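## Task

Move the foam block from the desk onto the top of the low shelf beneath the SAMPLES sign without shifting that shelf. At the end every low shelf must stand upright, and the robot must neither have toppled nor be leaning.

## Robot and tools

ROBOT. A wheeled cart that can drive forward or back and turn, but not slide sideways. It carries a head (pan and tilt) with head_camera, and two arms, left_arm and right_arm, each with a wrist camera (left_wrist_camera, right_wrist_camera). Cart footprint: 0.53 m wide, from x = -0.35 to 0.07 m; above the 0.13 m wheel height it is 0.46 m wide with its front at x = 0.01. Each arm's vertical pan axis sits at x = -0.060, y = +0.155 (left) or -0.155 (right); the shoulder is 0.03 m outward from it at 0.89 m height. Links: upper arm 0.116, forearm 0.135, hand 0.162 m. A fixed-jaw tip reaches about 0.44 m from its pan axis and cannot go below roughly 0.54 m above the floor, so the desk and shelf tops must be within that band.

FRAMES. Base frame, metres: origin on the floor between the drive wheels, x forward, y left, z up. left_hand and right_hand in results are fixed-jaw tips in this frame; a held object sits toward the swinging jaw. Hand axes: z along the fingers, y from swinging to fixed jaw. base_odometry is in the odometry frame (the base frame where the scene began), heading in rad, positive left, -3.142 to 3.142; it only counts wheel rotation, so slips and bumps make it wrong. Hand positions can also be off by a few cm.

move. Arguments: base, joints, speeds, cameras, blocking. base is one object {x_m_s, turn_rad_s, for_s}: velocities, not a destination. x_m_s forward in m/s (negative reverses), magnitude 0.005 to 0.291 or 0; turn_rad_s leftward in rad/s (negative right), 0.02 to 1.175 or 0; for_s 0.1 to 7.5 s. Distance is about speed times for_s; acceleration 0.5 m/s2 and 2 rad/s2, and if |x|/0.291 + |turn|/1.175 exceeds 1 both get scaled down. Very small or near-maximum commands may undershoot. joints is one flat object keyed by joint name (head_pan_rad, head_tilt_rad, and for each arm prefixed left_arm_ or right_arm_: shoulder_pan_rad, shoulder_lift_rad, elbow_flex_rad, wrist_flex_rad, wrist_roll_rad, gripper_rad). Each value is an absolute target angle in radians. Ranges: head pan -3.2..3.2 (0 forward, + left); head tilt -0.76..1.45 (0 level, + down); shoulder_pan -2.006..2.149; shoulder_lift -1.836..1.772; elbow_flex -1.773..1.58; wrist_flex -1.799..1.772; wrist_roll -2.816..2.978; gripper -0.03..1.944. speeds: same keys (no gripper), top speed in rad/s for this action only, 0.08 to 4.71. cameras: list of names or ["all"]; blocking false returns in about 0.5 s while motion continues. Unknown keys make the call invalid; out-of-range values get it refused, and a refusal cancels the remaining robot calls in that reply.

JOINT MEANINGS. Pan: 0 points the arm sideways; positive is clockwise from above; forward is +1.571 (left) and -1.571 (right). Lift, elbow, wrist flex: positive bends down; their sum is how far fingers point below level; pointing straight down needs the forearm no more than 0.20 rad above level. Roll: -1.522 closes the jaws across the arm's vertical plane with the fixed jaw on the left looking out; 1.619 puts it on the right; 0.049 closes within the plane. Over furniture with level fingers use the fixed jaw on the left, since the hand body then sticks up rather than down. Gripper: 0 tips touching, 1 about 0.075 m open, 1.944 about 0.106 m. Closing below contact squeezes; a firm grip shows off_target.

OTHER TOOLS. wait {seconds 0..10, cameras}. stop {cameras} brakes all running motions. zoom_image {camera, region [x0,y0,x1,y1] pixels, origin top-left, at most 504 each way}, on a camera in the latest images. finished_scene {scene 1..3} ends the scene; the item must stay in place afterwards.

RESULTS. move line: done or the worst status. Statuses: moving, done (base: velocity sent the full time, shown as sent for X of Y s), off_target (resting short, maybe still pushing: load, obstacle or tripped motor), stopped, time_out (joint gave up after 14 s and holds), not_followed (the self-collision check withheld the arm; message joint command not followed). on_its_own lists unrequested motion. pictures names image order. Motor temperatures per arm joint plus gripper; MOTOR HOT above 55 C, JOINT FAULT or HAND FAULT when a motor cuts out at 70 C, with limit_stop_at_motor_heat in joint_status.

CAUTIONS. Start: arms folded, jaws shut, robot 0.65 m wide. Stowed pose: pan -1.75 (left) or 1.75 (right), lift 0.05, elbow 1.35, wrist flex -1.55, roll -1.52. Stow wrists first, then the other three; unstow in the opposite order, to avoid snagging the cart. Turning in place needs 0.44 m clear radius; turning or reversing near furniture can hook the cart and tip it. Loaded joints sag downward, so aim slightly higher next time. A joint stuck over 0.30 rad from target (jaw 0.09) for about 2 s trips; reset by waiting, then commanding 0.2 rad back from the reading. To stop a blocked joint pushing, set target to its reading. Keep moves under 3 rad/s while holding things. Lift limits: about 0.4 kg at full reach, 0.7 kg near the pan axis. Never let the arms collide or press. Do not bump or shove the shelves or pull hard on anything in front; lower objects gently rather than dropping them. The simulation keeps running while you compose replies.

Each tool is called after "Call:" in YAML: its name, and indented under it one key for each argument.

## Session

Call:
move:

Scene clock: 0.00 s.
Motor temperatures (°C): left_arm=[34 35 35 34 36 30] | right_arm=[30 29 27 28 32 27]
base_odometry: x=+0.000 y=+0.000 heading=+0.000
base_status: not commanded
joint_positions: head_pan_rad=+0.000 head_tilt_rad=+0.000 left_arm_shoulder_pan_rad=-0.003 left_arm_shoulder_lift_rad=-1.713 left_arm_elbow_flex_rad=+1.441 left_arm_wrist_flex_rad=+1.008 left_arm_wrist_roll_rad=-0.001 left_arm_gripper_rad=+0.000 right_arm_shoulder_pan_rad=+0.003 right_arm_shoulder_lift_rad=-1.719 right_arm_elbow_flex_rad=+1.462 right_arm_wrist_flex_rad=+1.129 right_arm_wrist_roll_rad=+0.000 right_arm_gripper_rad=+0.000
joint_status: not commanded
left_hand: x=-0.0604 y=+0.3122 z=+0.8334 quat_wxyz=(+0.405, -0.914, +0.021, +0.011) (m; base frame)
right_hand: x=-0.0604 y=-0.2963 z=+0.8163 quat_wxyz=(+0.008, +0.024, +0.939, -0.342) (m; base frame)
pictures: head_camera, left_wrist_camera, right_wrist_camera
Images, in order (width x height): head_camera 644x476, left_wrist_camera 644x476, right_wrist_camera 644x476.

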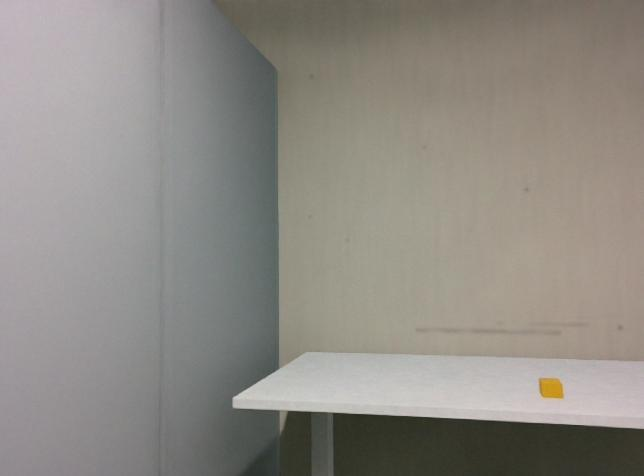

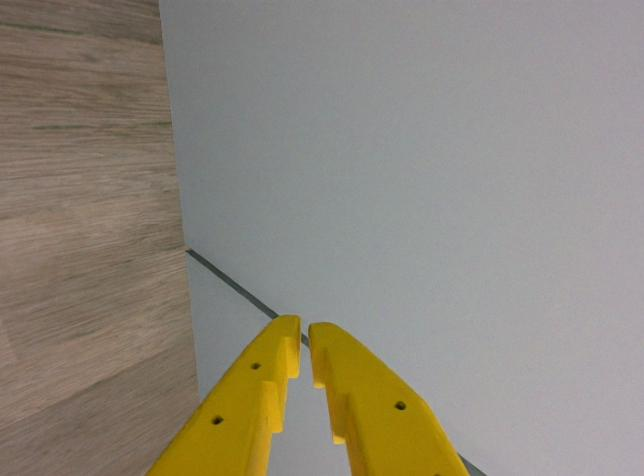

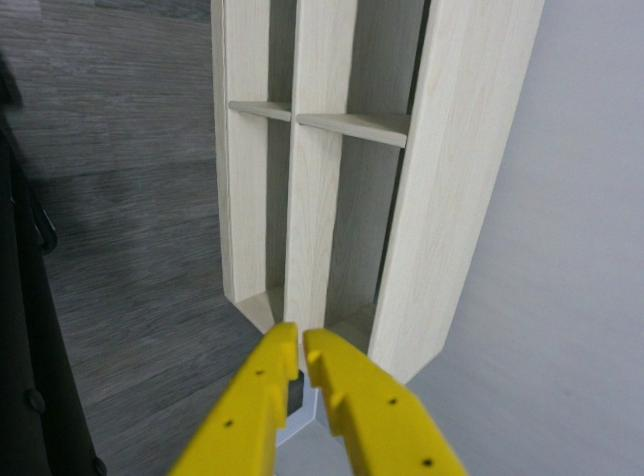

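Call:
move:
  joints: {"head_pan_rad": -1.2, "head_tilt_rad": 0.3}
  cameras: ["head_camera"]

Call:
move:
  joints: {"head_pan_rad": 1.2, "head_tilt_rad": 0.3}
  cameras: ["head_camera"]

Call:
move:
  joints: {"head_pan_rad": 2.4, "head_tilt_rad": 0.3}
  cameras: ["head_camera"]

Call:
move:
  joints: {"head_pan_rad": -2.4, "head_tilt_rad": 0.3}
  cameras: ["head_camera"]

Call:
move:
  joints: {"head_pan_rad": -0.4, "head_tilt_rad": 0.3}
  cameras: ["head_camera"]

Scene clock: 9.90 s.
move: done
base_odometry: x=+0.000 y=+0.000 heading=+0.000
base_status: not commanded
joint_positions: head_pan_rad=-1.190 head_tilt_rad=+0.292 left_arm_shoulder_pan_rad=-0.003 left_arm_shoulder_lift_rad=-1.713 left_arm_elbow_flex_rad=+1.441 left_arm_wrist_flex_rad=+1.008 left_arm_wrist_roll_rad=-0.001 left_arm_gripper_rad=+0.000 right_arm_shoulder_pan_rad=+0.003 right_arm_shoulder_lift_rad=-1.719 right_arm_elbow_flex_rad=+1.462 right_arm_wrist_flex_rad=+1.129 right_arm_wrist_roll_rad=+0.000 right_arm_gripper_rad=+0.000
joint_status: all done
left_hand: x=-0.0604 y=+0.3122 z=+0.8334 quat_wxyz=(+0.405, -0.914, +0.021, +0.011) (m; base frame)
right_hand: x=-0.0604 y=-0.2963 z=+0.8163 quat_wxyz=(+0.008, +0.024, +0.939, -0.342) (m; base frame)
pictures: head_camera
Images, in order (width x height): head_camera 644x476.

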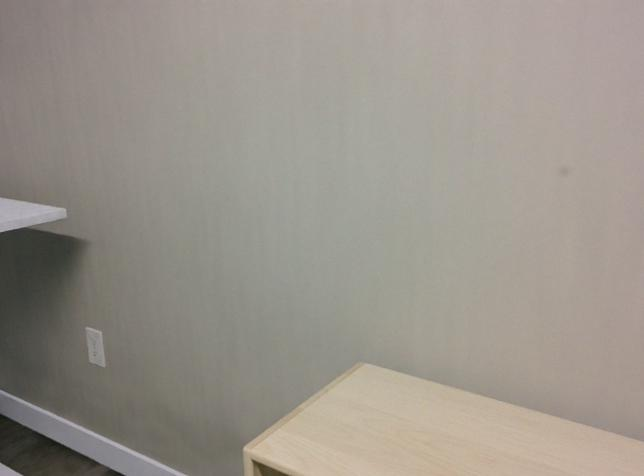

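Scene clock: 12.30 s.
move: done
base_odometry: x=+0.000 y=+0.000 heading=+0.000
base_status: not commanded
joint_positions: head_pan_rad=+1.189 head_tilt_rad=+0.292 left_arm_shoulder_pan_rad=-0.003 left_arm_shoulder_lift_rad=-1.713 left_arm_elbow_flex_rad=+1.441 left_arm_wrist_flex_rad=+1.008 left_arm_wrist_roll_rad=-0.001 left_arm_gripper_rad=+0.000 right_arm_shoulder_pan_rad=+0.003 right_arm_shoulder_lift_rad=-1.719 right_arm_elbow_flex_rad=+1.462 right_arm_wrist_flex_rad=+1.129 right_arm_wrist_roll_rad=+0.000 right_arm_gripper_rad=+0.000
joint_status: all done
left_hand: x=-0.0604 y=+0.3122 z=+0.8334 quat_wxyz=(+0.405, -0.914, +0.021, +0.011) (m; base frame)
right_hand: x=-0.0604 y=-0.2963 z=+0.8163 quat_wxyz=(+0.008, +0.024, +0.939, -0.342) (m; base frame)
pictures: head_camera
Images, in order (width x height): head_camera 644x476.

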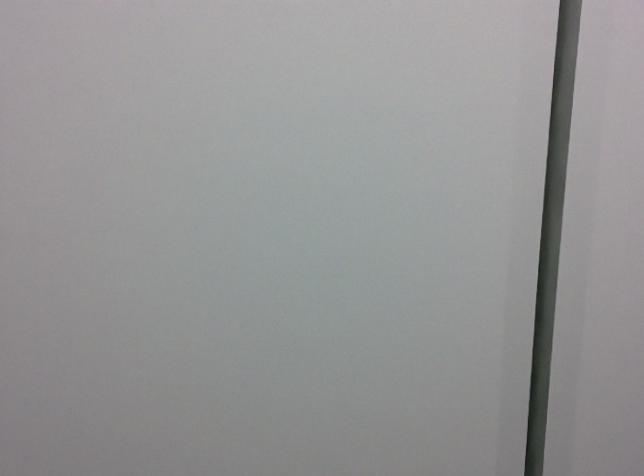

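Scene clock: 13.90 s.
move: done
base_odometry: x=+0.000 y=+0.000 heading=+0.000
base_status: not commanded
joint_positions: head_pan_rad=+2.390 head_tilt_rad=+0.292 left_arm_shoulder_pan_rad=-0.003 left_arm_shoulder_lift_rad=-1.713 left_arm_elbow_flex_rad=+1.441 left_arm_wrist_flex_rad=+1.008 left_arm_wrist_roll_rad=-0.001 left_arm_gripper_rad=+0.000 right_arm_shoulder_pan_rad=+0.003 right_arm_shoulder_lift_rad=-1.719 right_arm_elbow_flex_rad=+1.462 right_arm_wrist_flex_rad=+1.129 right_arm_wrist_roll_rad=+0.000 right_arm_gripper_rad=+0.000
joint_status: all done
left_hand: x=-0.0604 y=+0.3122 z=+0.8334 quat_wxyz=(+0.405, -0.914, +0.021, +0.011) (m; base frame)
right_hand: x=-0.0604 y=-0.2963 z=+0.8163 quat_wxyz=(+0.008, +0.024, +0.939, -0.342) (m; base frame)
pictures: head_camera
Images, in order (width x height): head_camera 644x476.

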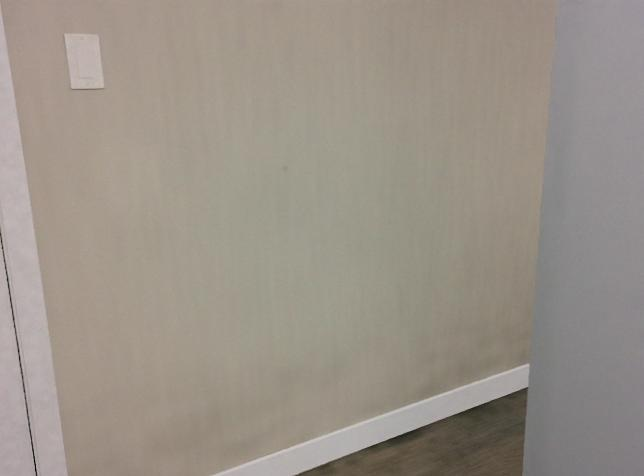

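Scene clock: 17.90 s.
move: done
base_odometry: x=+0.000 y=+0.000 heading=+0.000
base_status: not commanded
joint_positions: head_pan_rad=-2.391 head_tilt_rad=+0.292 left_arm_shoulder_pan_rad=-0.003 left_arm_shoulder_lift_rad=-1.713 left_arm_elbow_flex_rad=+1.441 left_arm_wrist_flex_rad=+1.008 left_arm_wrist_roll_rad=-0.001 left_arm_gripper_rad=+0.000 right_arm_shoulder_pan_rad=+0.003 right_arm_shoulder_lift_rad=-1.719 right_arm_elbow_flex_rad=+1.462 right_arm_wrist_flex_rad=+1.129 right_arm_wrist_roll_rad=+0.000 right_arm_gripper_rad=+0.000
joint_status: all done
left_hand: x=-0.0604 y=+0.3122 z=+0.8334 quat_wxyz=(+0.405, -0.914, +0.021, +0.011) (m; base frame)
right_hand: x=-0.0604 y=-0.2963 z=+0.8163 quat_wxyz=(+0.008, +0.024, +0.939, -0.342) (m; base frame)
pictures: head_camera
Images, in order (width x height): head_camera 644x476.

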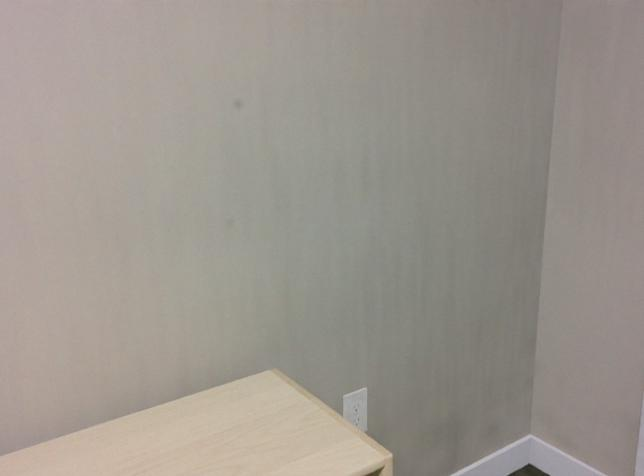

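Scene clock: 20.03 s.
move: done
base_odometry: x=+0.000 y=+0.000 heading=+0.000
base_status: not commanded
joint_positions: head_pan_rad=-0.411 head_tilt_rad=+0.292 left_arm_shoulder_pan_rad=-0.003 left_arm_shoulder_lift_rad=-1.713 left_arm_elbow_flex_rad=+1.441 left_arm_wrist_flex_rad=+1.008 left_arm_wrist_roll_rad=-0.001 left_arm_gripper_rad=+0.000 right_arm_shoulder_pan_rad=+0.003 right_arm_shoulder_lift_rad=-1.719 right_arm_elbow_flex_rad=+1.462 right_arm_wrist_flex_rad=+1.129 right_arm_wrist_roll_rad=+0.000 right_arm_gripper_rad=+0.000
joint_status: all done
left_hand: x=-0.0604 y=+0.3122 z=+0.8334 quat_wxyz=(+0.405, -0.914, +0.021, +0.011) (m; base frame)
right_hand: x=-0.0604 y=-0.2963 z=+0.8163 quat_wxyz=(+0.008, +0.024, +0.939, -0.342) (m; base frame)
pictures: head_camera
Images, in order (width x height): head_camera 644x476.

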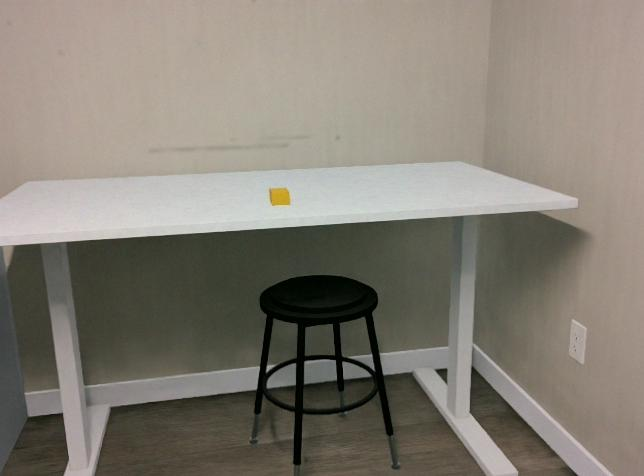

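Call:
move:
  joints: {"head_pan_rad": -1.75, "head_tilt_rad": -0.2}
  cameras: ["head_camera"]

Call:
move:
  joints: {"head_pan_rad": -1.75, "head_tilt_rad": 0.6}
  cameras: ["head_camera"]

Call:
move:
  joints: {"head_pan_rad": 3.14, "head_tilt_rad": 0.1}
  cameras: ["head_camera"]

Scene clock: 29.30 s.
move: done
base_odometry: x=+0.000 y=+0.000 heading=+0.000
base_status: not commanded
joint_positions: head_pan_rad=-1.741 head_tilt_rad=-0.190 left_arm_shoulder_pan_rad=-0.003 left_arm_shoulder_lift_rad=-1.713 left_arm_elbow_flex_rad=+1.441 left_arm_wrist_flex_rad=+1.008 left_arm_wrist_roll_rad=-0.001 left_arm_gripper_rad=+0.000 right_arm_shoulder_pan_rad=+0.003 right_arm_shoulder_lift_rad=-1.719 right_arm_elbow_flex_rad=+1.462 right_arm_wrist_flex_rad=+1.129 right_arm_wrist_roll_rad=+0.000 right_arm_gripper_rad=+0.000
joint_status: all done
left_hand: x=-0.0604 y=+0.3122 z=+0.8334 quat_wxyz=(+0.405, -0.914, +0.021, +0.011) (m; base frame)
right_hand: x=-0.0604 y=-0.2963 z=+0.8163 quat_wxyz=(+0.008, +0.024, +0.939, -0.342) (m; base frame)
pictures: head_camera
Images, in order (width x height): head_camera 644x476.

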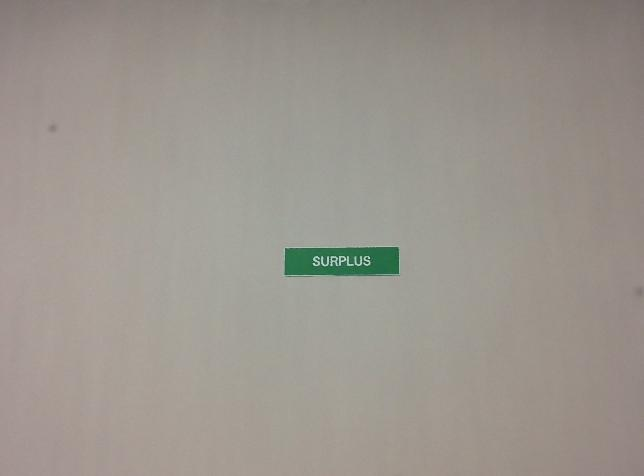

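Scene clock: 30.63 s.
move: done
base_odometry: x=+0.000 y=+0.000 heading=+0.000
base_status: not commanded
joint_positions: head_pan_rad=-1.741 head_tilt_rad=+0.593 left_arm_shoulder_pan_rad=-0.003 left_arm_shoulder_lift_rad=-1.713 left_arm_elbow_flex_rad=+1.441 left_arm_wrist_flex_rad=+1.008 left_arm_wrist_roll_rad=-0.001 left_arm_gripper_rad=+0.000 right_arm_shoulder_pan_rad=+0.003 right_arm_shoulder_lift_rad=-1.719 right_arm_elbow_flex_rad=+1.462 right_arm_wrist_flex_rad=+1.129 right_arm_wrist_roll_rad=+0.000 right_arm_gripper_rad=+0.000
joint_status: all done
left_hand: x=-0.0604 y=+0.3122 z=+0.8334 quat_wxyz=(+0.405, -0.914, +0.021, +0.011) (m; base frame)
right_hand: x=-0.0604 y=-0.2963 z=+0.8163 quat_wxyz=(+0.008, +0.024, +0.939, -0.342) (m; base frame)
pictures: head_camera
Images, in order (width x height): head_camera 644x476.

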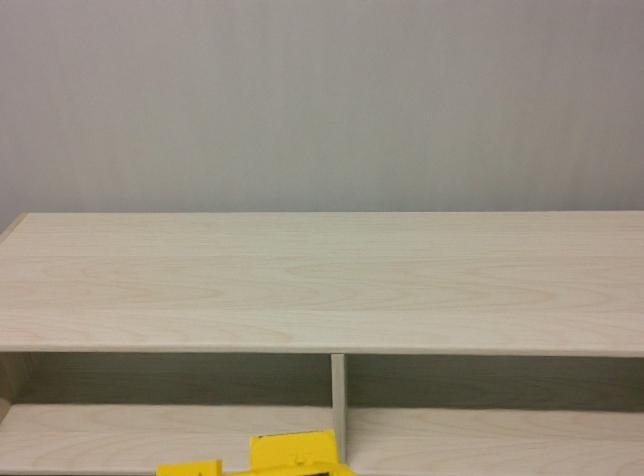

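Scene clock: 34.70 s.
move: done
base_odometry: x=+0.000 y=+0.000 heading=+0.000
base_status: not commanded
joint_positions: head_pan_rad=+3.129 head_tilt_rad=+0.111 left_arm_shoulder_pan_rad=-0.003 left_arm_shoulder_lift_rad=-1.713 left_arm_elbow_flex_rad=+1.441 left_arm_wrist_flex_rad=+1.008 left_arm_wrist_roll_rad=-0.001 left_arm_gripper_rad=+0.000 right_arm_shoulder_pan_rad=+0.003 right_arm_shoulder_lift_rad=-1.719 right_arm_elbow_flex_rad=+1.462 right_arm_wrist_flex_rad=+1.129 right_arm_wrist_roll_rad=+0.000 right_arm_gripper_rad=+0.000
joint_status: all done
left_hand: x=-0.0604 y=+0.3122 z=+0.8334 quat_wxyz=(+0.405, -0.914, +0.021, +0.011) (m; base frame)
right_hand: x=-0.0604 y=-0.2963 z=+0.8163 quat_wxyz=(+0.008, +0.024, +0.939, -0.342) (m; base frame)
pictures: head_camera
Images, in order (width x height): head_camera 644x476.

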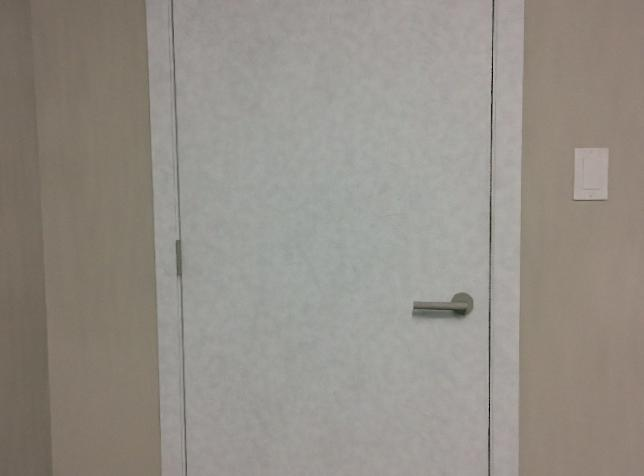

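Call:
move:
  joints: {"head_pan_rad": -0.1, "head_tilt_rad": 0.4}
  base: {"turn_rad_s": -0.3, "for_s": 0.87}

Call:
move:
  base: {"x_m_s": 0.25, "for_s": 3.6}
  cameras: ["head_camera"]

Scene clock: 66.37 s.
move: done
base_odometry: x=-0.001 y=+0.000 heading=-0.260
base_status: done (sent for 0.87 of 0.87 s)
joint_positions: head_pan_rad=-0.091 head_tilt_rad=+0.393 left_arm_shoulder_pan_rad=+0.002 left_arm_shoulder_lift_rad=-1.713 left_arm_elbow_flex_rad=+1.441 left_arm_wrist_flex_rad=+1.008 left_arm_wrist_roll_rad=-0.001 left_arm_gripper_rad=+0.000 right_arm_shoulder_pan_rad=+0.000 right_arm_shoulder_lift_rad=-1.719 right_arm_elbow_flex_rad=+1.462 right_arm_wrist_flex_rad=+1.129 right_arm_wrist_roll_rad=+0.000 right_arm_gripper_rad=+0.000
joint_status: all done
left_hand: x=-0.0597 y=+0.3122 z=+0.8334 quat_wxyz=(+0.405, -0.914, +0.023, +0.010) (m; base frame)
right_hand: x=-0.0600 y=-0.2963 z=+0.8163 quat_wxyz=(+0.008, +0.023, +0.939, -0.342) (m; base frame)
pictures: none

Scene clock: 71.13 s.
move: done
base_odometry: x=+0.870 y=-0.233 heading=-0.261
base_status: done (sent for 3.6 of 3.6 s)
joint_positions: head_pan_rad=-0.091 head_tilt_rad=+0.393 left_arm_shoulder_pan_rad=-0.004 left_arm_shoulder_lift_rad=-1.713 left_arm_elbow_flex_rad=+1.441 left_arm_wrist_flex_rad=+1.008 left_arm_wrist_roll_rad=-0.001 left_arm_gripper_rad=+0.000 right_arm_shoulder_pan_rad=-0.002 right_arm_shoulder_lift_rad=-1.719 right_arm_elbow_flex_rad=+1.462 right_arm_wrist_flex_rad=+1.129 right_arm_wrist_roll_rad=+0.000 right_arm_gripper_rad=+0.000
joint_status: not commanded
left_hand: x=-0.0607 y=+0.3122 z=+0.8334 quat_wxyz=(+0.405, -0.914, +0.021, +0.011) (m; base frame)
right_hand: x=-0.0597 y=-0.2963 z=+0.8163 quat_wxyz=(+0.009, +0.022, +0.939, -0.342) (m; base frame)
pictures: head_camera
Images, in order (width x height): head_camera 644x476.

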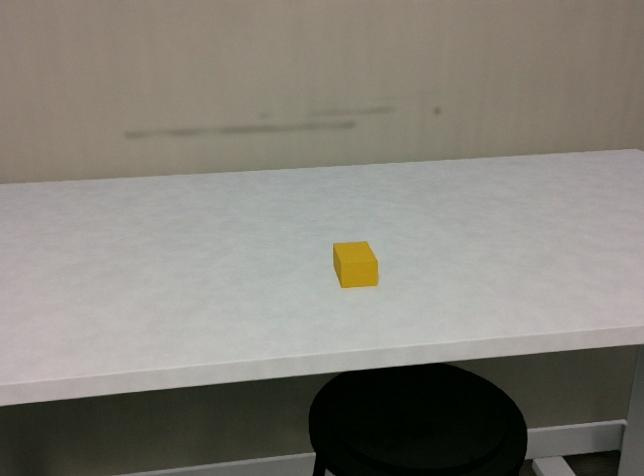

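Call:
move:
  joints: {"head_pan_rad": -0.1, "head_tilt_rad": 0.5, "right_arm_shoulder_lift_rad": -0.5, "right_arm_elbow_flex_rad": 0.8, "right_arm_wrist_flex_rad": 0.0, "right_arm_wrist_roll_rad": -1.522, "right_arm_gripper_rad": 1.2}
  base: {"turn_rad_s": 0.3, "for_s": 0.3}

Call:
move:
  joints: {"right_arm_shoulder_pan_rad": -1.46}
  cameras: ["all"]

Scene clock: 90.33 s.
move: done
base_odometry: x=+0.870 y=-0.233 heading=-0.171
base_status: done (sent for 0.3 of 0.3 s)
joint_positions: head_pan_rad=-0.091 head_tilt_rad=+0.493 left_arm_shoulder_pan_rad=-0.004 left_arm_shoulder_lift_rad=-1.713 left_arm_elbow_flex_rad=+1.441 left_arm_wrist_flex_rad=+1.008 left_arm_wrist_roll_rad=-0.001 left_arm_gripper_rad=+0.000 right_arm_shoulder_pan_rad=-0.002 right_arm_shoulder_lift_rad=-0.499 right_arm_elbow_flex_rad=+0.849 right_arm_wrist_flex_rad=+0.017 right_arm_wrist_roll_rad=-1.514 right_arm_gripper_rad=+1.190
joint_status: all done
left_hand: x=-0.0607 y=+0.3122 z=+0.8334 quat_wxyz=(+0.405, -0.914, +0.021, +0.011) (m; base frame)
right_hand: x=-0.0517 y=-0.4344 z=+0.9072 quat_wxyz=(+0.399, +0.580, +0.586, -0.402) (m; base frame)
pictures: none

Scene clock: 92.17 s.
move: done
base_odometry: x=+0.870 y=-0.233 heading=-0.171
base_status: not commanded
joint_positions: head_pan_rad=-0.091 head_tilt_rad=+0.493 left_arm_shoulder_pan_rad=-0.006 left_arm_shoulder_lift_rad=-1.713 left_arm_elbow_flex_rad=+1.441 left_arm_wrist_flex_rad=+1.008 left_arm_wrist_roll_rad=-0.001 left_arm_gripper_rad=+0.000 right_arm_shoulder_pan_rad=-1.453 right_arm_shoulder_lift_rad=-0.499 right_arm_elbow_flex_rad=+0.849 right_arm_wrist_flex_rad=+0.017 right_arm_wrist_roll_rad=-1.517 right_arm_gripper_rad=+1.190
joint_status: all done
left_hand: x=-0.0609 y=+0.3122 z=+0.8334 quat_wxyz=(+0.405, -0.914, +0.020, +0.011) (m; base frame)
right_hand: x=+0.2184 y=-0.1801 z=+0.9072 quat_wxyz=(+0.565, +0.046, +0.823, -0.035) (m; base frame)
pictures: head_camera, left_wrist_camera, right_wrist_camera
Images, in order (width x height): head_camera 644x476, left_wrist_camera 644x476, right_wrist_camera 644x476.

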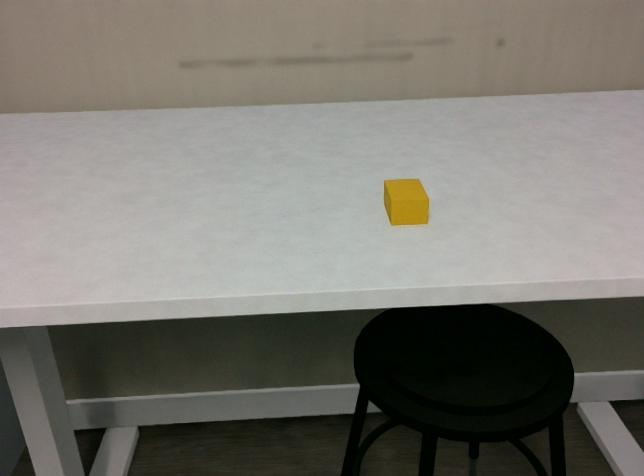

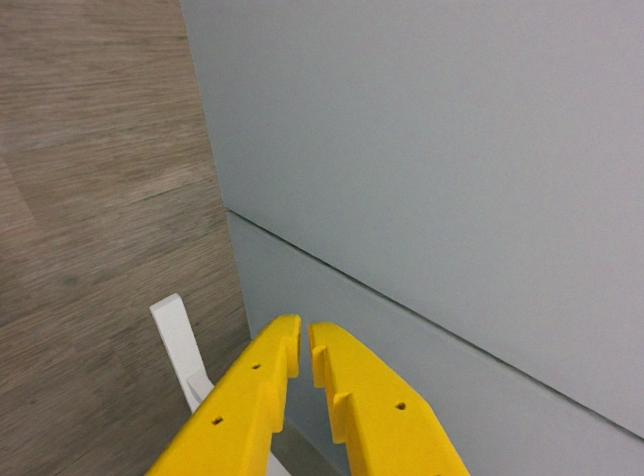

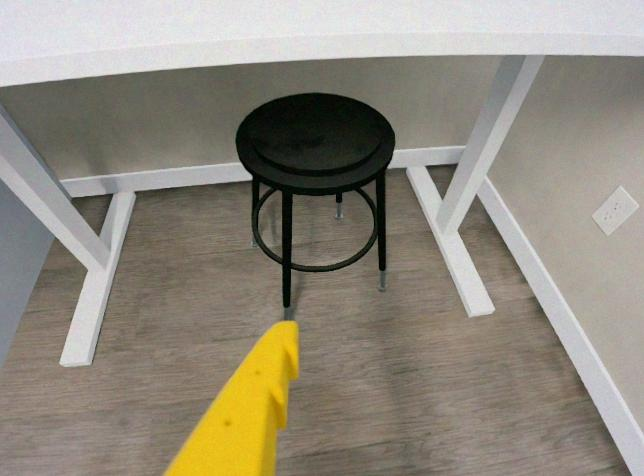

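Call:
move:
  joints: {"head_tilt_rad": 0.9, "head_pan_rad": -0.3}
  base: {"x_m_s": 0.2, "for_s": 2.4}
  cameras: ["head_camera", "right_wrist_camera"]

Scene clock: 102.50 s.
move: done
base_odometry: x=+1.343 y=-0.313 heading=-0.169
base_status: done (sent for 2.4 of 2.4 s)
joint_positions: head_pan_rad=-0.292 head_tilt_rad=+0.894 left_arm_shoulder_pan_rad=-0.006 left_arm_shoulder_lift_rad=-1.713 left_arm_elbow_flex_rad=+1.441 left_arm_wrist_flex_rad=+1.008 left_arm_wrist_roll_rad=-0.001 left_arm_gripper_rad=+0.000 right_arm_shoulder_pan_rad=-1.453 right_arm_shoulder_lift_rad=-0.499 right_arm_elbow_flex_rad=+0.849 right_arm_wrist_flex_rad=+0.017 right_arm_wrist_roll_rad=-1.517 right_arm_gripper_rad=+1.190
joint_status: all done
left_hand: x=-0.0609 y=+0.3122 z=+0.8334 quat_wxyz=(+0.405, -0.914, +0.020, +0.011) (m; base frame)
right_hand: x=+0.2184 y=-0.1801 z=+0.9072 quat_wxyz=(+0.565, +0.046, +0.823, -0.035) (m; base frame)
pictures: head_camera, right_wrist_camera
Images, in order (width x height): head_camera 644x476, right_wrist_camera 644x476.

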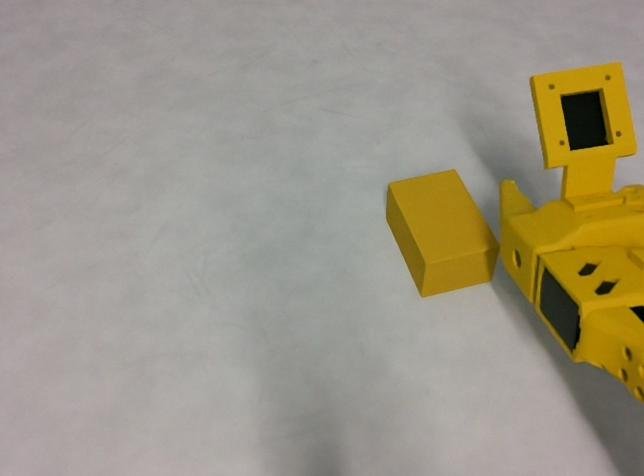

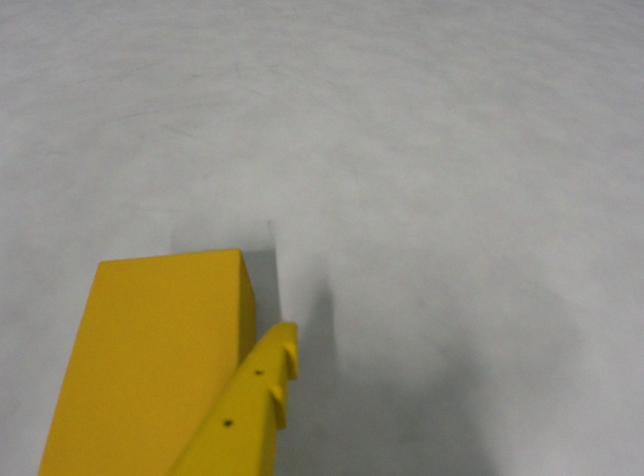

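Call:
move:
  joints: {"right_arm_shoulder_pan_rad": -1.75, "right_arm_shoulder_lift_rad": -0.187, "right_arm_elbow_flex_rad": 0.36, "right_arm_wrist_flex_rad": 0.293, "right_arm_gripper_rad": 1.35}
  cameras: ["head_camera", "right_wrist_camera"]

Scene clock: 132.63 s.
move: done
base_odometry: x=+1.343 y=-0.313 heading=-0.169
base_status: not commanded
joint_positions: head_pan_rad=-0.292 head_tilt_rad=+0.894 left_arm_shoulder_pan_rad=-0.006 left_arm_shoulder_lift_rad=-1.713 left_arm_elbow_flex_rad=+1.441 left_arm_wrist_flex_rad=+1.008 left_arm_wrist_roll_rad=-0.001 left_arm_gripper_rad=+0.000 right_arm_shoulder_pan_rad=-1.748 right_arm_shoulder_lift_rad=-0.185 right_arm_elbow_flex_rad=+0.408 right_arm_wrist_flex_rad=+0.291 right_arm_wrist_roll_rad=-1.526 right_arm_gripper_rad=+1.341
joint_status: all done
left_hand: x=-0.0609 y=+0.3122 z=+0.8334 quat_wxyz=(+0.405, -0.914, +0.020, +0.011) (m; base frame)
right_hand: x=+0.2434 y=-0.0929 z=+0.9057 quat_wxyz=(+0.502, -0.075, +0.861, +0.046) (m; base frame)
pictures: head_camera, right_wrist_camera
Images, in order (width x height): head_camera 644x476, right_wrist_camera 644x476.

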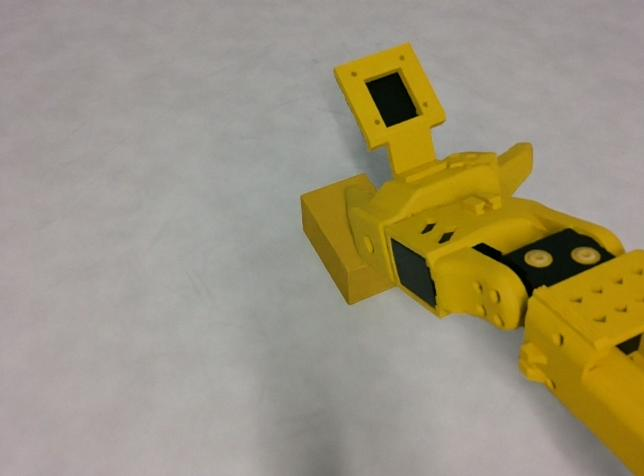

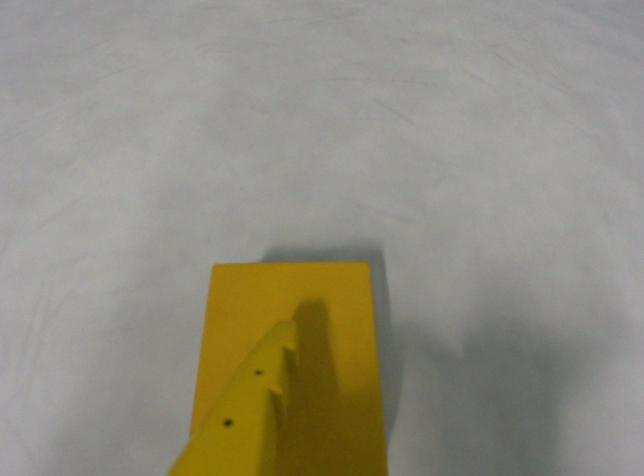

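Call:
move:
  joints: {"right_arm_shoulder_pan_rad": -1.89}
  cameras: ["head_camera", "right_wrist_camera"]

Scene clock: 140.40 s.
move: done
base_odometry: x=+1.343 y=-0.313 heading=-0.169
base_status: not commanded
joint_positions: head_pan_rad=-0.292 head_tilt_rad=+0.894 left_arm_shoulder_pan_rad=-0.006 left_arm_shoulder_lift_rad=-1.713 left_arm_elbow_flex_rad=+1.441 left_arm_wrist_flex_rad=+1.008 left_arm_wrist_roll_rad=-0.001 left_arm_gripper_rad=+0.000 right_arm_shoulder_pan_rad=-1.883 right_arm_shoulder_lift_rad=-0.185 right_arm_elbow_flex_rad=+0.408 right_arm_wrist_flex_rad=+0.291 right_arm_wrist_roll_rad=-1.526 right_arm_gripper_rad=+1.341
joint_status: all done
left_hand: x=-0.0609 y=+0.3122 z=+0.8334 quat_wxyz=(+0.405, -0.914, +0.020, +0.011) (m; base frame)
right_hand: x=+0.2322 y=-0.0527 z=+0.9057 quat_wxyz=(+0.497, -0.132, +0.854, +0.079) (m; base frame)
pictures: head_camera, right_wrist_camera
Images, in order (width x height): head_camera 644x476, right_wrist_camera 644x476.

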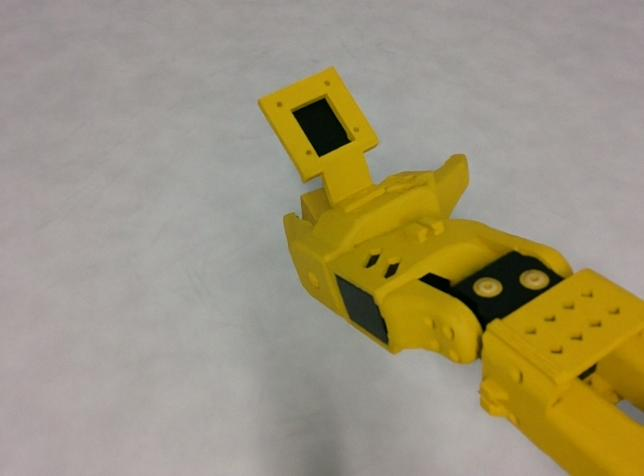

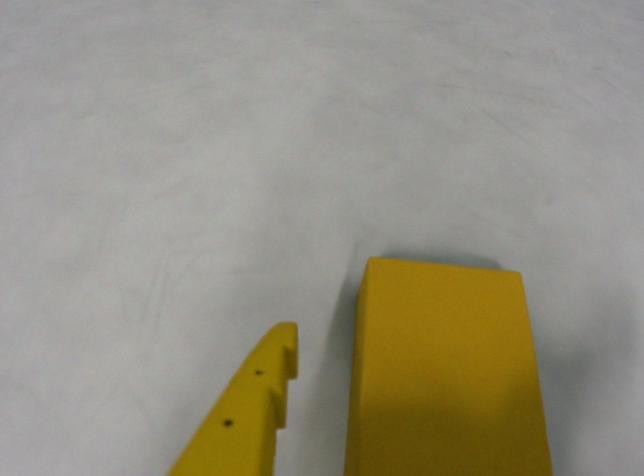

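Call:
move:
  joints: {"right_arm_shoulder_pan_rad": -1.865, "right_arm_shoulder_lift_rad": 0.04, "right_arm_elbow_flex_rad": 0.555, "right_arm_wrist_flex_rad": -0.14}
  speeds: {"right_arm_shoulder_lift_rad": 0.4, "right_arm_elbow_flex_rad": 0.4, "right_arm_wrist_flex_rad": 0.7}
  cameras: ["head_camera", "right_wrist_camera"]

Scene clock: 151.17 s.
move: done
base_odometry: x=+1.343 y=-0.313 heading=-0.169
base_status: not commanded
joint_positions: head_pan_rad=-0.292 head_tilt_rad=+0.894 left_arm_shoulder_pan_rad=-0.006 left_arm_shoulder_lift_rad=-1.713 left_arm_elbow_flex_rad=+1.441 left_arm_wrist_flex_rad=+1.008 left_arm_wrist_roll_rad=-0.001 left_arm_gripper_rad=+0.000 right_arm_shoulder_pan_rad=-1.867 right_arm_shoulder_lift_rad=+0.036 right_arm_elbow_flex_rad=+0.549 right_arm_wrist_flex_rad=-0.134 right_arm_wrist_roll_rad=-1.514 right_arm_gripper_rad=+1.342
joint_status: all done
left_hand: x=-0.0609 y=+0.3122 z=+0.8334 quat_wxyz=(+0.405, -0.914, +0.020, +0.011) (m; base frame)
right_hand: x=+0.2457 y=-0.0535 z=+0.8648 quat_wxyz=(+0.525, -0.129, +0.838, +0.076) (m; base frame)
pictures: head_camera, right_wrist_camera
Images, in order (width x height): head_camera 644x476, right_wrist_camera 644x476.

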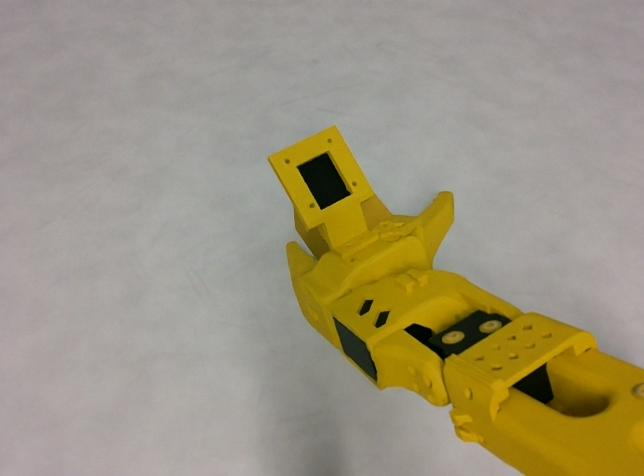

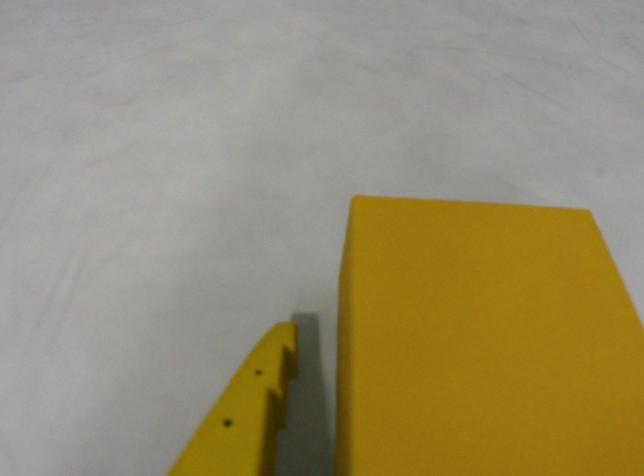

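Call:
move:
  joints: {"right_arm_shoulder_lift_rad": 0.10, "right_arm_elbow_flex_rad": 0.585, "right_arm_wrist_flex_rad": -0.18}
  speeds: {"right_arm_shoulder_lift_rad": 0.3, "right_arm_elbow_flex_rad": 0.3, "right_arm_wrist_flex_rad": 0.3}
  cameras: ["right_wrist_camera"]

Call:
move:
  joints: {"right_arm_gripper_rad": 0.2}
  cameras: ["right_wrist_camera"]

Scene clock: 161.77 s.
move: done
base_odometry: x=+1.343 y=-0.313 heading=-0.169
base_status: not commanded
joint_positions: head_pan_rad=-0.292 head_tilt_rad=+0.894 left_arm_shoulder_pan_rad=-0.006 left_arm_shoulder_lift_rad=-1.713 left_arm_elbow_flex_rad=+1.441 left_arm_wrist_flex_rad=+1.008 left_arm_wrist_roll_rad=-0.001 left_arm_gripper_rad=+0.000 right_arm_shoulder_pan_rad=-1.867 right_arm_shoulder_lift_rad=+0.065 right_arm_elbow_flex_rad=+0.562 right_arm_wrist_flex_rad=-0.180 right_arm_wrist_roll_rad=-1.514 right_arm_gripper_rad=+1.344
joint_status: all done
left_hand: x=-0.0609 y=+0.3122 z=+0.8334 quat_wxyz=(+0.405, -0.914, +0.020, +0.011) (m; base frame)
right_hand: x=+0.2462 y=-0.0534 z=+0.8598 quat_wxyz=(+0.527, -0.128, +0.837, +0.077) (m; base frame)
pictures: right_wrist_camera
Images, in order (width x height): right_wrist_camera 644x476.

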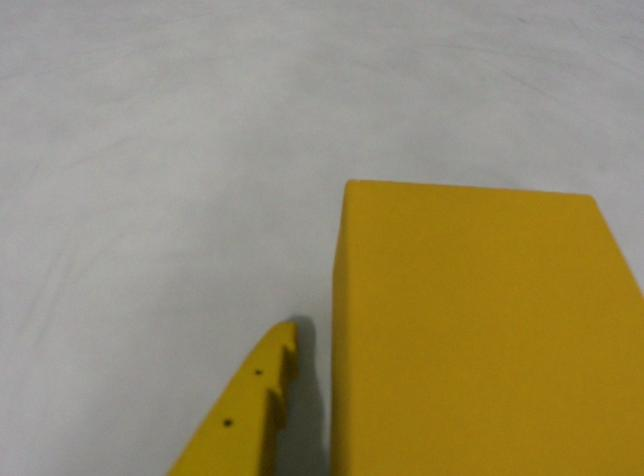

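Scene clock: 162.87 s.
move: off_target
base_odometry: x=+1.343 y=-0.313 heading=-0.169
base_status: not commanded
joint_positions: head_pan_rad=-0.292 head_tilt_rad=+0.894 left_arm_shoulder_pan_rad=-0.001 left_arm_shoulder_lift_rad=-1.713 left_arm_elbow_flex_rad=+1.441 left_arm_wrist_flex_rad=+1.008 left_arm_wrist_roll_rad=-0.001 left_arm_gripper_rad=+0.000 right_arm_shoulder_pan_rad=-1.864 right_arm_shoulder_lift_rad=+0.068 right_arm_elbow_flex_rad=+0.562 right_arm_wrist_flex_rad=-0.183 right_arm_wrist_roll_rad=-1.515 right_arm_gripper_rad=+0.649
joint_status: right_arm_gripper_rad off_target (ended at +0.648, target +0.200)
left_hand: x=-0.0602 y=+0.3122 z=+0.8334 quat_wxyz=(+0.405, -0.914, +0.022, +0.010) (m; base frame)
right_hand: x=+0.2466 y=-0.0543 z=+0.8594 quat_wxyz=(+0.527, -0.127, +0.837, +0.076) (m; base frame)
pictures: right_wrist_camera
Images, in order (width x height): right_wrist_camera 644x476.

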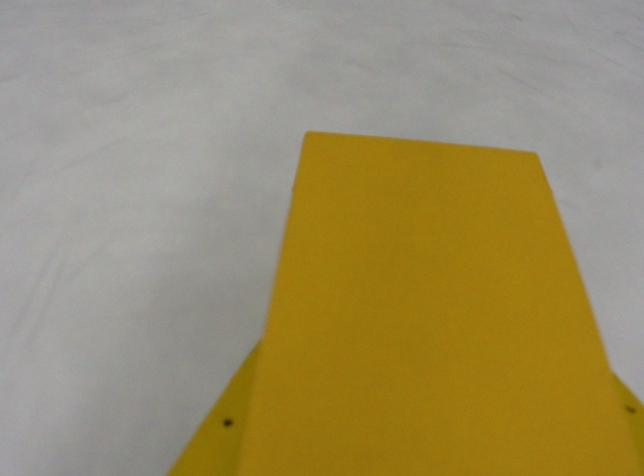

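Call:
move:
  joints: {"right_arm_gripper_rad": 0.57, "right_arm_shoulder_lift_rad": -0.25, "right_arm_elbow_flex_rad": 0.45, "right_arm_wrist_flex_rad": 0.2}
  speeds: {"right_arm_shoulder_lift_rad": 0.6, "right_arm_elbow_flex_rad": 0.4, "right_arm_wrist_flex_rad": 0.6}
  cameras: ["right_wrist_camera", "head_camera"]

Scene clock: 171.33 s.
move: off_target
base_odometry: x=+1.343 y=-0.313 heading=-0.169
base_status: not commanded
joint_positions: head_pan_rad=-0.292 head_tilt_rad=+0.894 left_arm_shoulder_pan_rad=-0.001 left_arm_shoulder_lift_rad=-1.713 left_arm_elbow_flex_rad=+1.441 left_arm_wrist_flex_rad=+1.008 left_arm_wrist_roll_rad=-0.001 left_arm_gripper_rad=+0.000 right_arm_shoulder_pan_rad=-1.867 right_arm_shoulder_lift_rad=-0.198 right_arm_elbow_flex_rad=+0.499 right_arm_wrist_flex_rad=+0.196 right_arm_wrist_roll_rad=-1.523 right_arm_gripper_rad=+0.686
joint_status: right_arm_gripper_rad off_target (ended at +0.686, target +0.570); the others done
left_hand: x=-0.0602 y=+0.3122 z=+0.8334 quat_wxyz=(+0.405, -0.914, +0.022, +0.010) (m; base frame)
right_hand: x=+0.2314 y=-0.0579 z=+0.8982 quat_wxyz=(+0.506, -0.126, +0.850, +0.076) (m; base frame)
pictures: head_camera, right_wrist_camera
Images, in order (width x height): head_camera 644x476, right_wrist_camera 644x476.

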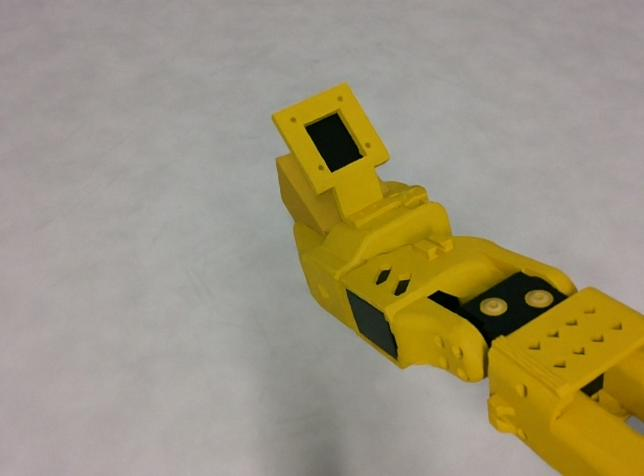

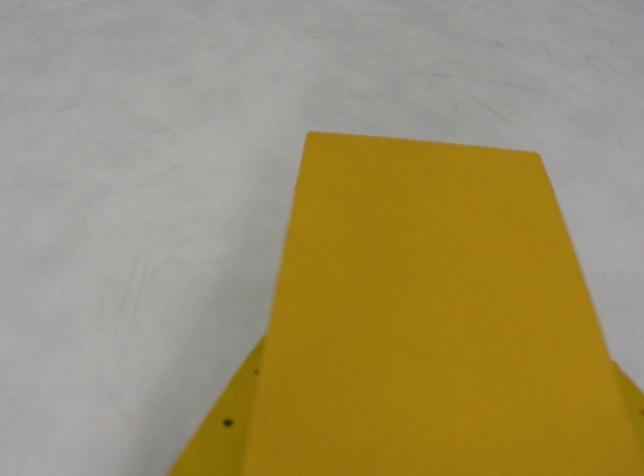

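Call:
move:
  joints: {"right_arm_shoulder_lift_rad": -0.5, "right_arm_elbow_flex_rad": 0.6, "right_arm_wrist_flex_rad": 0.2, "right_arm_gripper_rad": 0.58, "head_pan_rad": 1.6, "head_tilt_rad": 0.5}
  base: {"x_m_s": -0.25, "for_s": 5.5}
  cameras: ["head_camera", "right_wrist_camera"]

Call:
move:
  joints: {"head_pan_rad": 2.3}
  cameras: ["head_camera"]

Call:
move:
  joints: {"head_pan_rad": 3.1}
  cameras: ["head_camera"]

Scene clock: 196.30 s.
move: off_target
base_odometry: x=-0.013 y=-0.079 heading=-0.172
base_status: done (sent for 5.5 of 5.5 s)
joint_positions: head_pan_rad=+1.589 head_tilt_rad=+0.513 left_arm_shoulder_pan_rad=-0.001 left_arm_shoulder_lift_rad=-1.713 left_arm_elbow_flex_rad=+1.441 left_arm_wrist_flex_rad=+1.008 left_arm_wrist_roll_rad=-0.001 left_arm_gripper_rad=+0.000 right_arm_shoulder_pan_rad=-1.872 right_arm_shoulder_lift_rad=-0.458 right_arm_elbow_flex_rad=+0.605 right_arm_wrist_flex_rad=+0.198 right_arm_wrist_roll_rad=-1.523 right_arm_gripper_rad=+0.686
joint_status: right_arm_gripper_rad off_target (ended at +0.686, target +0.580); the others done
left_hand: x=-0.0602 y=+0.3122 z=+0.8334 quat_wxyz=(+0.405, -0.914, +0.022, +0.010) (m; base frame)
right_hand: x=+0.2156 y=-0.0613 z=+0.9383 quat_wxyz=(+0.569, -0.122, +0.809, +0.087) (m; base frame)
pictures: head_camera, right_wrist_camera
Images, in order (width x height): head_camera 644x476, right_wrist_camera 644x476.

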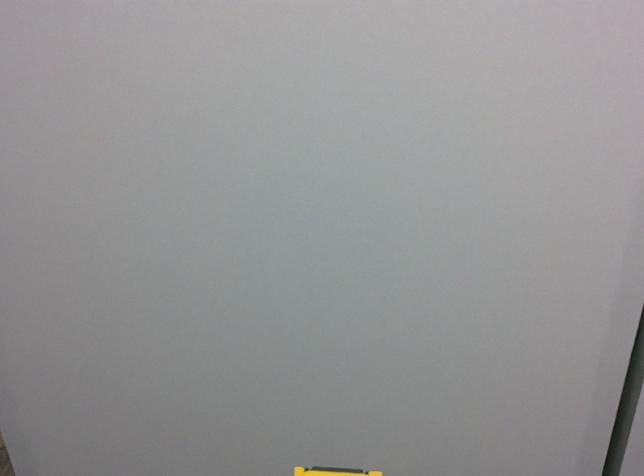

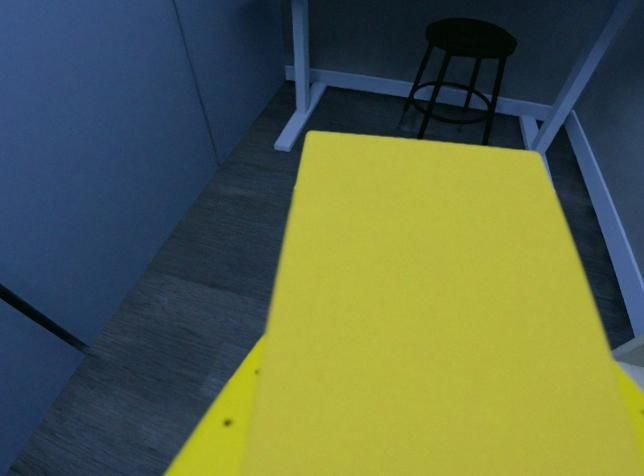

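Scene clock: 197.57 s.
move: done
base_odometry: x=-0.013 y=-0.079 heading=-0.172
base_status: not commanded
joint_positions: head_pan_rad=+2.289 head_tilt_rad=+0.513 left_arm_shoulder_pan_rad=-0.001 left_arm_shoulder_lift_rad=-1.713 left_arm_elbow_flex_rad=+1.441 left_arm_wrist_flex_rad=+1.008 left_arm_wrist_roll_rad=-0.001 left_arm_gripper_rad=+0.000 right_arm_shoulder_pan_rad=-1.872 right_arm_shoulder_lift_rad=-0.458 right_arm_elbow_flex_rad=+0.605 right_arm_wrist_flex_rad=+0.198 right_arm_wrist_roll_rad=-1.523 right_arm_gripper_rad=+0.686
joint_status: all done
left_hand: x=-0.0602 y=+0.3122 z=+0.8334 quat_wxyz=(+0.405, -0.914, +0.022, +0.010) (m; base frame)
right_hand: x=+0.2156 y=-0.0613 z=+0.9383 quat_wxyz=(+0.569, -0.122, +0.809, +0.087) (m; base frame)
pictures: head_camera
Images, in order (width x height): head_camera 644x476.

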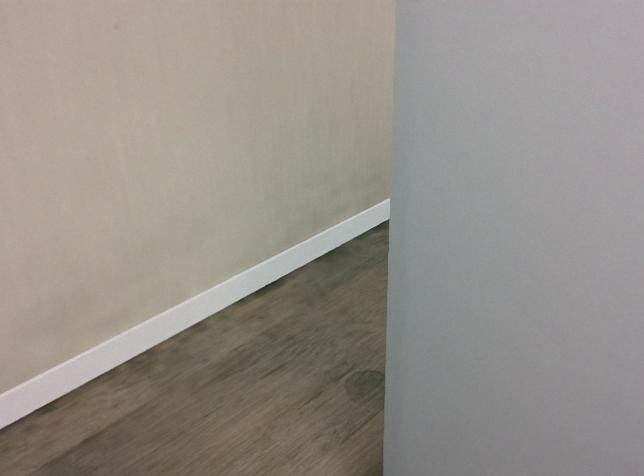

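Scene clock: 198.90 s.
move: done
base_odometry: x=-0.013 y=-0.079 heading=-0.172
base_status: not commanded
joint_positions: head_pan_rad=+3.089 head_tilt_rad=+0.513 left_arm_shoulder_pan_rad=-0.001 left_arm_shoulder_lift_rad=-1.713 left_arm_elbow_flex_rad=+1.441 left_arm_wrist_flex_rad=+1.008 left_arm_wrist_roll_rad=-0.001 left_arm_gripper_rad=+0.000 right_arm_shoulder_pan_rad=-1.872 right_arm_shoulder_lift_rad=-0.458 right_arm_elbow_flex_rad=+0.605 right_arm_wrist_flex_rad=+0.198 right_arm_wrist_roll_rad=-1.523 right_arm_gripper_rad=+0.686
joint_status: all done
left_hand: x=-0.0602 y=+0.3122 z=+0.8334 quat_wxyz=(+0.405, -0.914, +0.022, +0.010) (m; base frame)
right_hand: x=+0.2156 y=-0.0613 z=+0.9383 quat_wxyz=(+0.569, -0.122, +0.809, +0.087) (m; base frame)
pictures: head_camera
Images, in order (width x height): head_camera 644x476.

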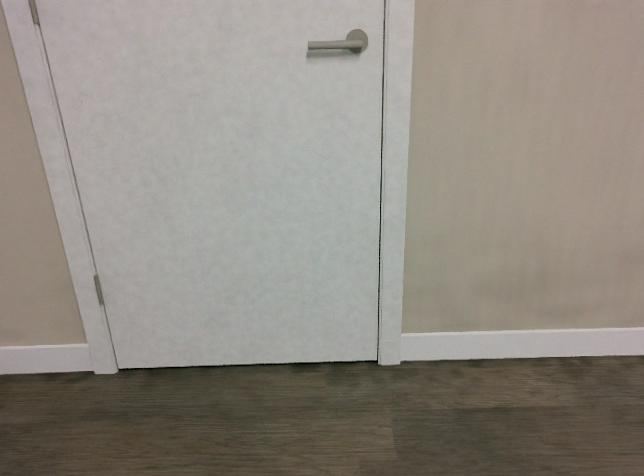

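Call:
move:
  joints: {"head_pan_rad": 1.9, "head_tilt_rad": 0.7}
  base: {"x_m_s": -0.2, "for_s": 3.4}
  cameras: ["head_camera"]

Call:
move:
  joints: {"head_pan_rad": 2.9, "head_tilt_rad": 0.7}
  cameras: ["head_camera"]

Scene clock: 214.47 s.
move: done
base_odometry: x=-0.682 y=+0.037 heading=-0.172
base_status: done (sent for 3.4 of 3.4 s)
joint_positions: head_pan_rad=+1.910 head_tilt_rad=+0.693 left_arm_shoulder_pan_rad=+0.002 left_arm_shoulder_lift_rad=-1.713 left_arm_elbow_flex_rad=+1.441 left_arm_wrist_flex_rad=+1.008 left_arm_wrist_roll_rad=-0.001 left_arm_gripper_rad=+0.000 right_arm_shoulder_pan_rad=-1.870 right_arm_shoulder_lift_rad=-0.458 right_arm_elbow_flex_rad=+0.605 right_arm_wrist_flex_rad=+0.198 right_arm_wrist_roll_rad=-1.523 right_arm_gripper_rad=+0.686
joint_status: all done
left_hand: x=-0.0597 y=+0.3122 z=+0.8334 quat_wxyz=(+0.405, -0.914, +0.023, +0.010) (m; base frame)
right_hand: x=+0.2157 y=-0.0617 z=+0.9383 quat_wxyz=(+0.569, -0.122, +0.809, +0.086) (m; base frame)
pictures: head_camera
Images, in order (width x height): head_camera 644x476.

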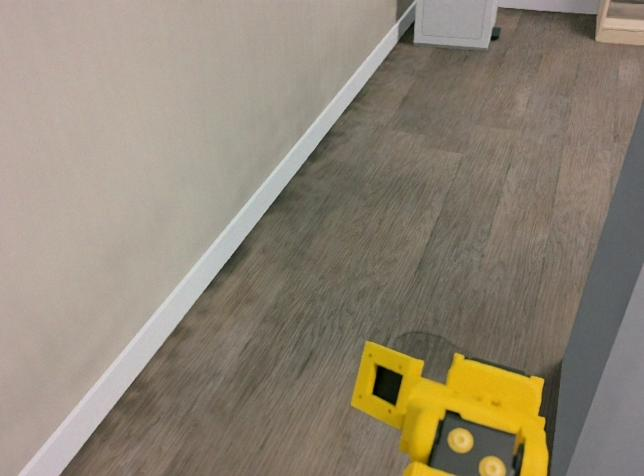

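Scene clock: 215.93 s.
move: done
base_odometry: x=-0.682 y=+0.037 heading=-0.172
base_status: not commanded
joint_positions: head_pan_rad=+2.890 head_tilt_rad=+0.693 left_arm_shoulder_pan_rad=+0.002 left_arm_shoulder_lift_rad=-1.713 left_arm_elbow_flex_rad=+1.441 left_arm_wrist_flex_rad=+1.008 left_arm_wrist_roll_rad=-0.001 left_arm_gripper_rad=+0.000 right_arm_shoulder_pan_rad=-1.870 right_arm_shoulder_lift_rad=-0.458 right_arm_elbow_flex_rad=+0.605 right_arm_wrist_flex_rad=+0.198 right_arm_wrist_roll_rad=-1.523 right_arm_gripper_rad=+0.686
joint_status: all done
left_hand: x=-0.0597 y=+0.3122 z=+0.8334 quat_wxyz=(+0.405, -0.914, +0.023, +0.010) (m; base frame)
right_hand: x=+0.2157 y=-0.0617 z=+0.9383 quat_wxyz=(+0.569, -0.122, +0.809, +0.086) (m; base frame)
pictures: head_camera
Images, in order (width x height): head_camera 644x476.

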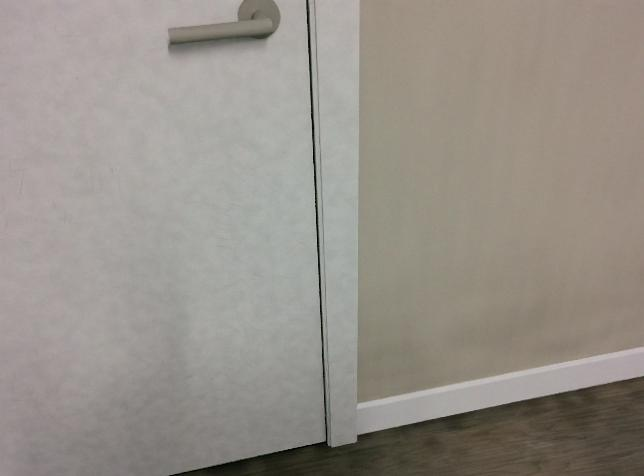

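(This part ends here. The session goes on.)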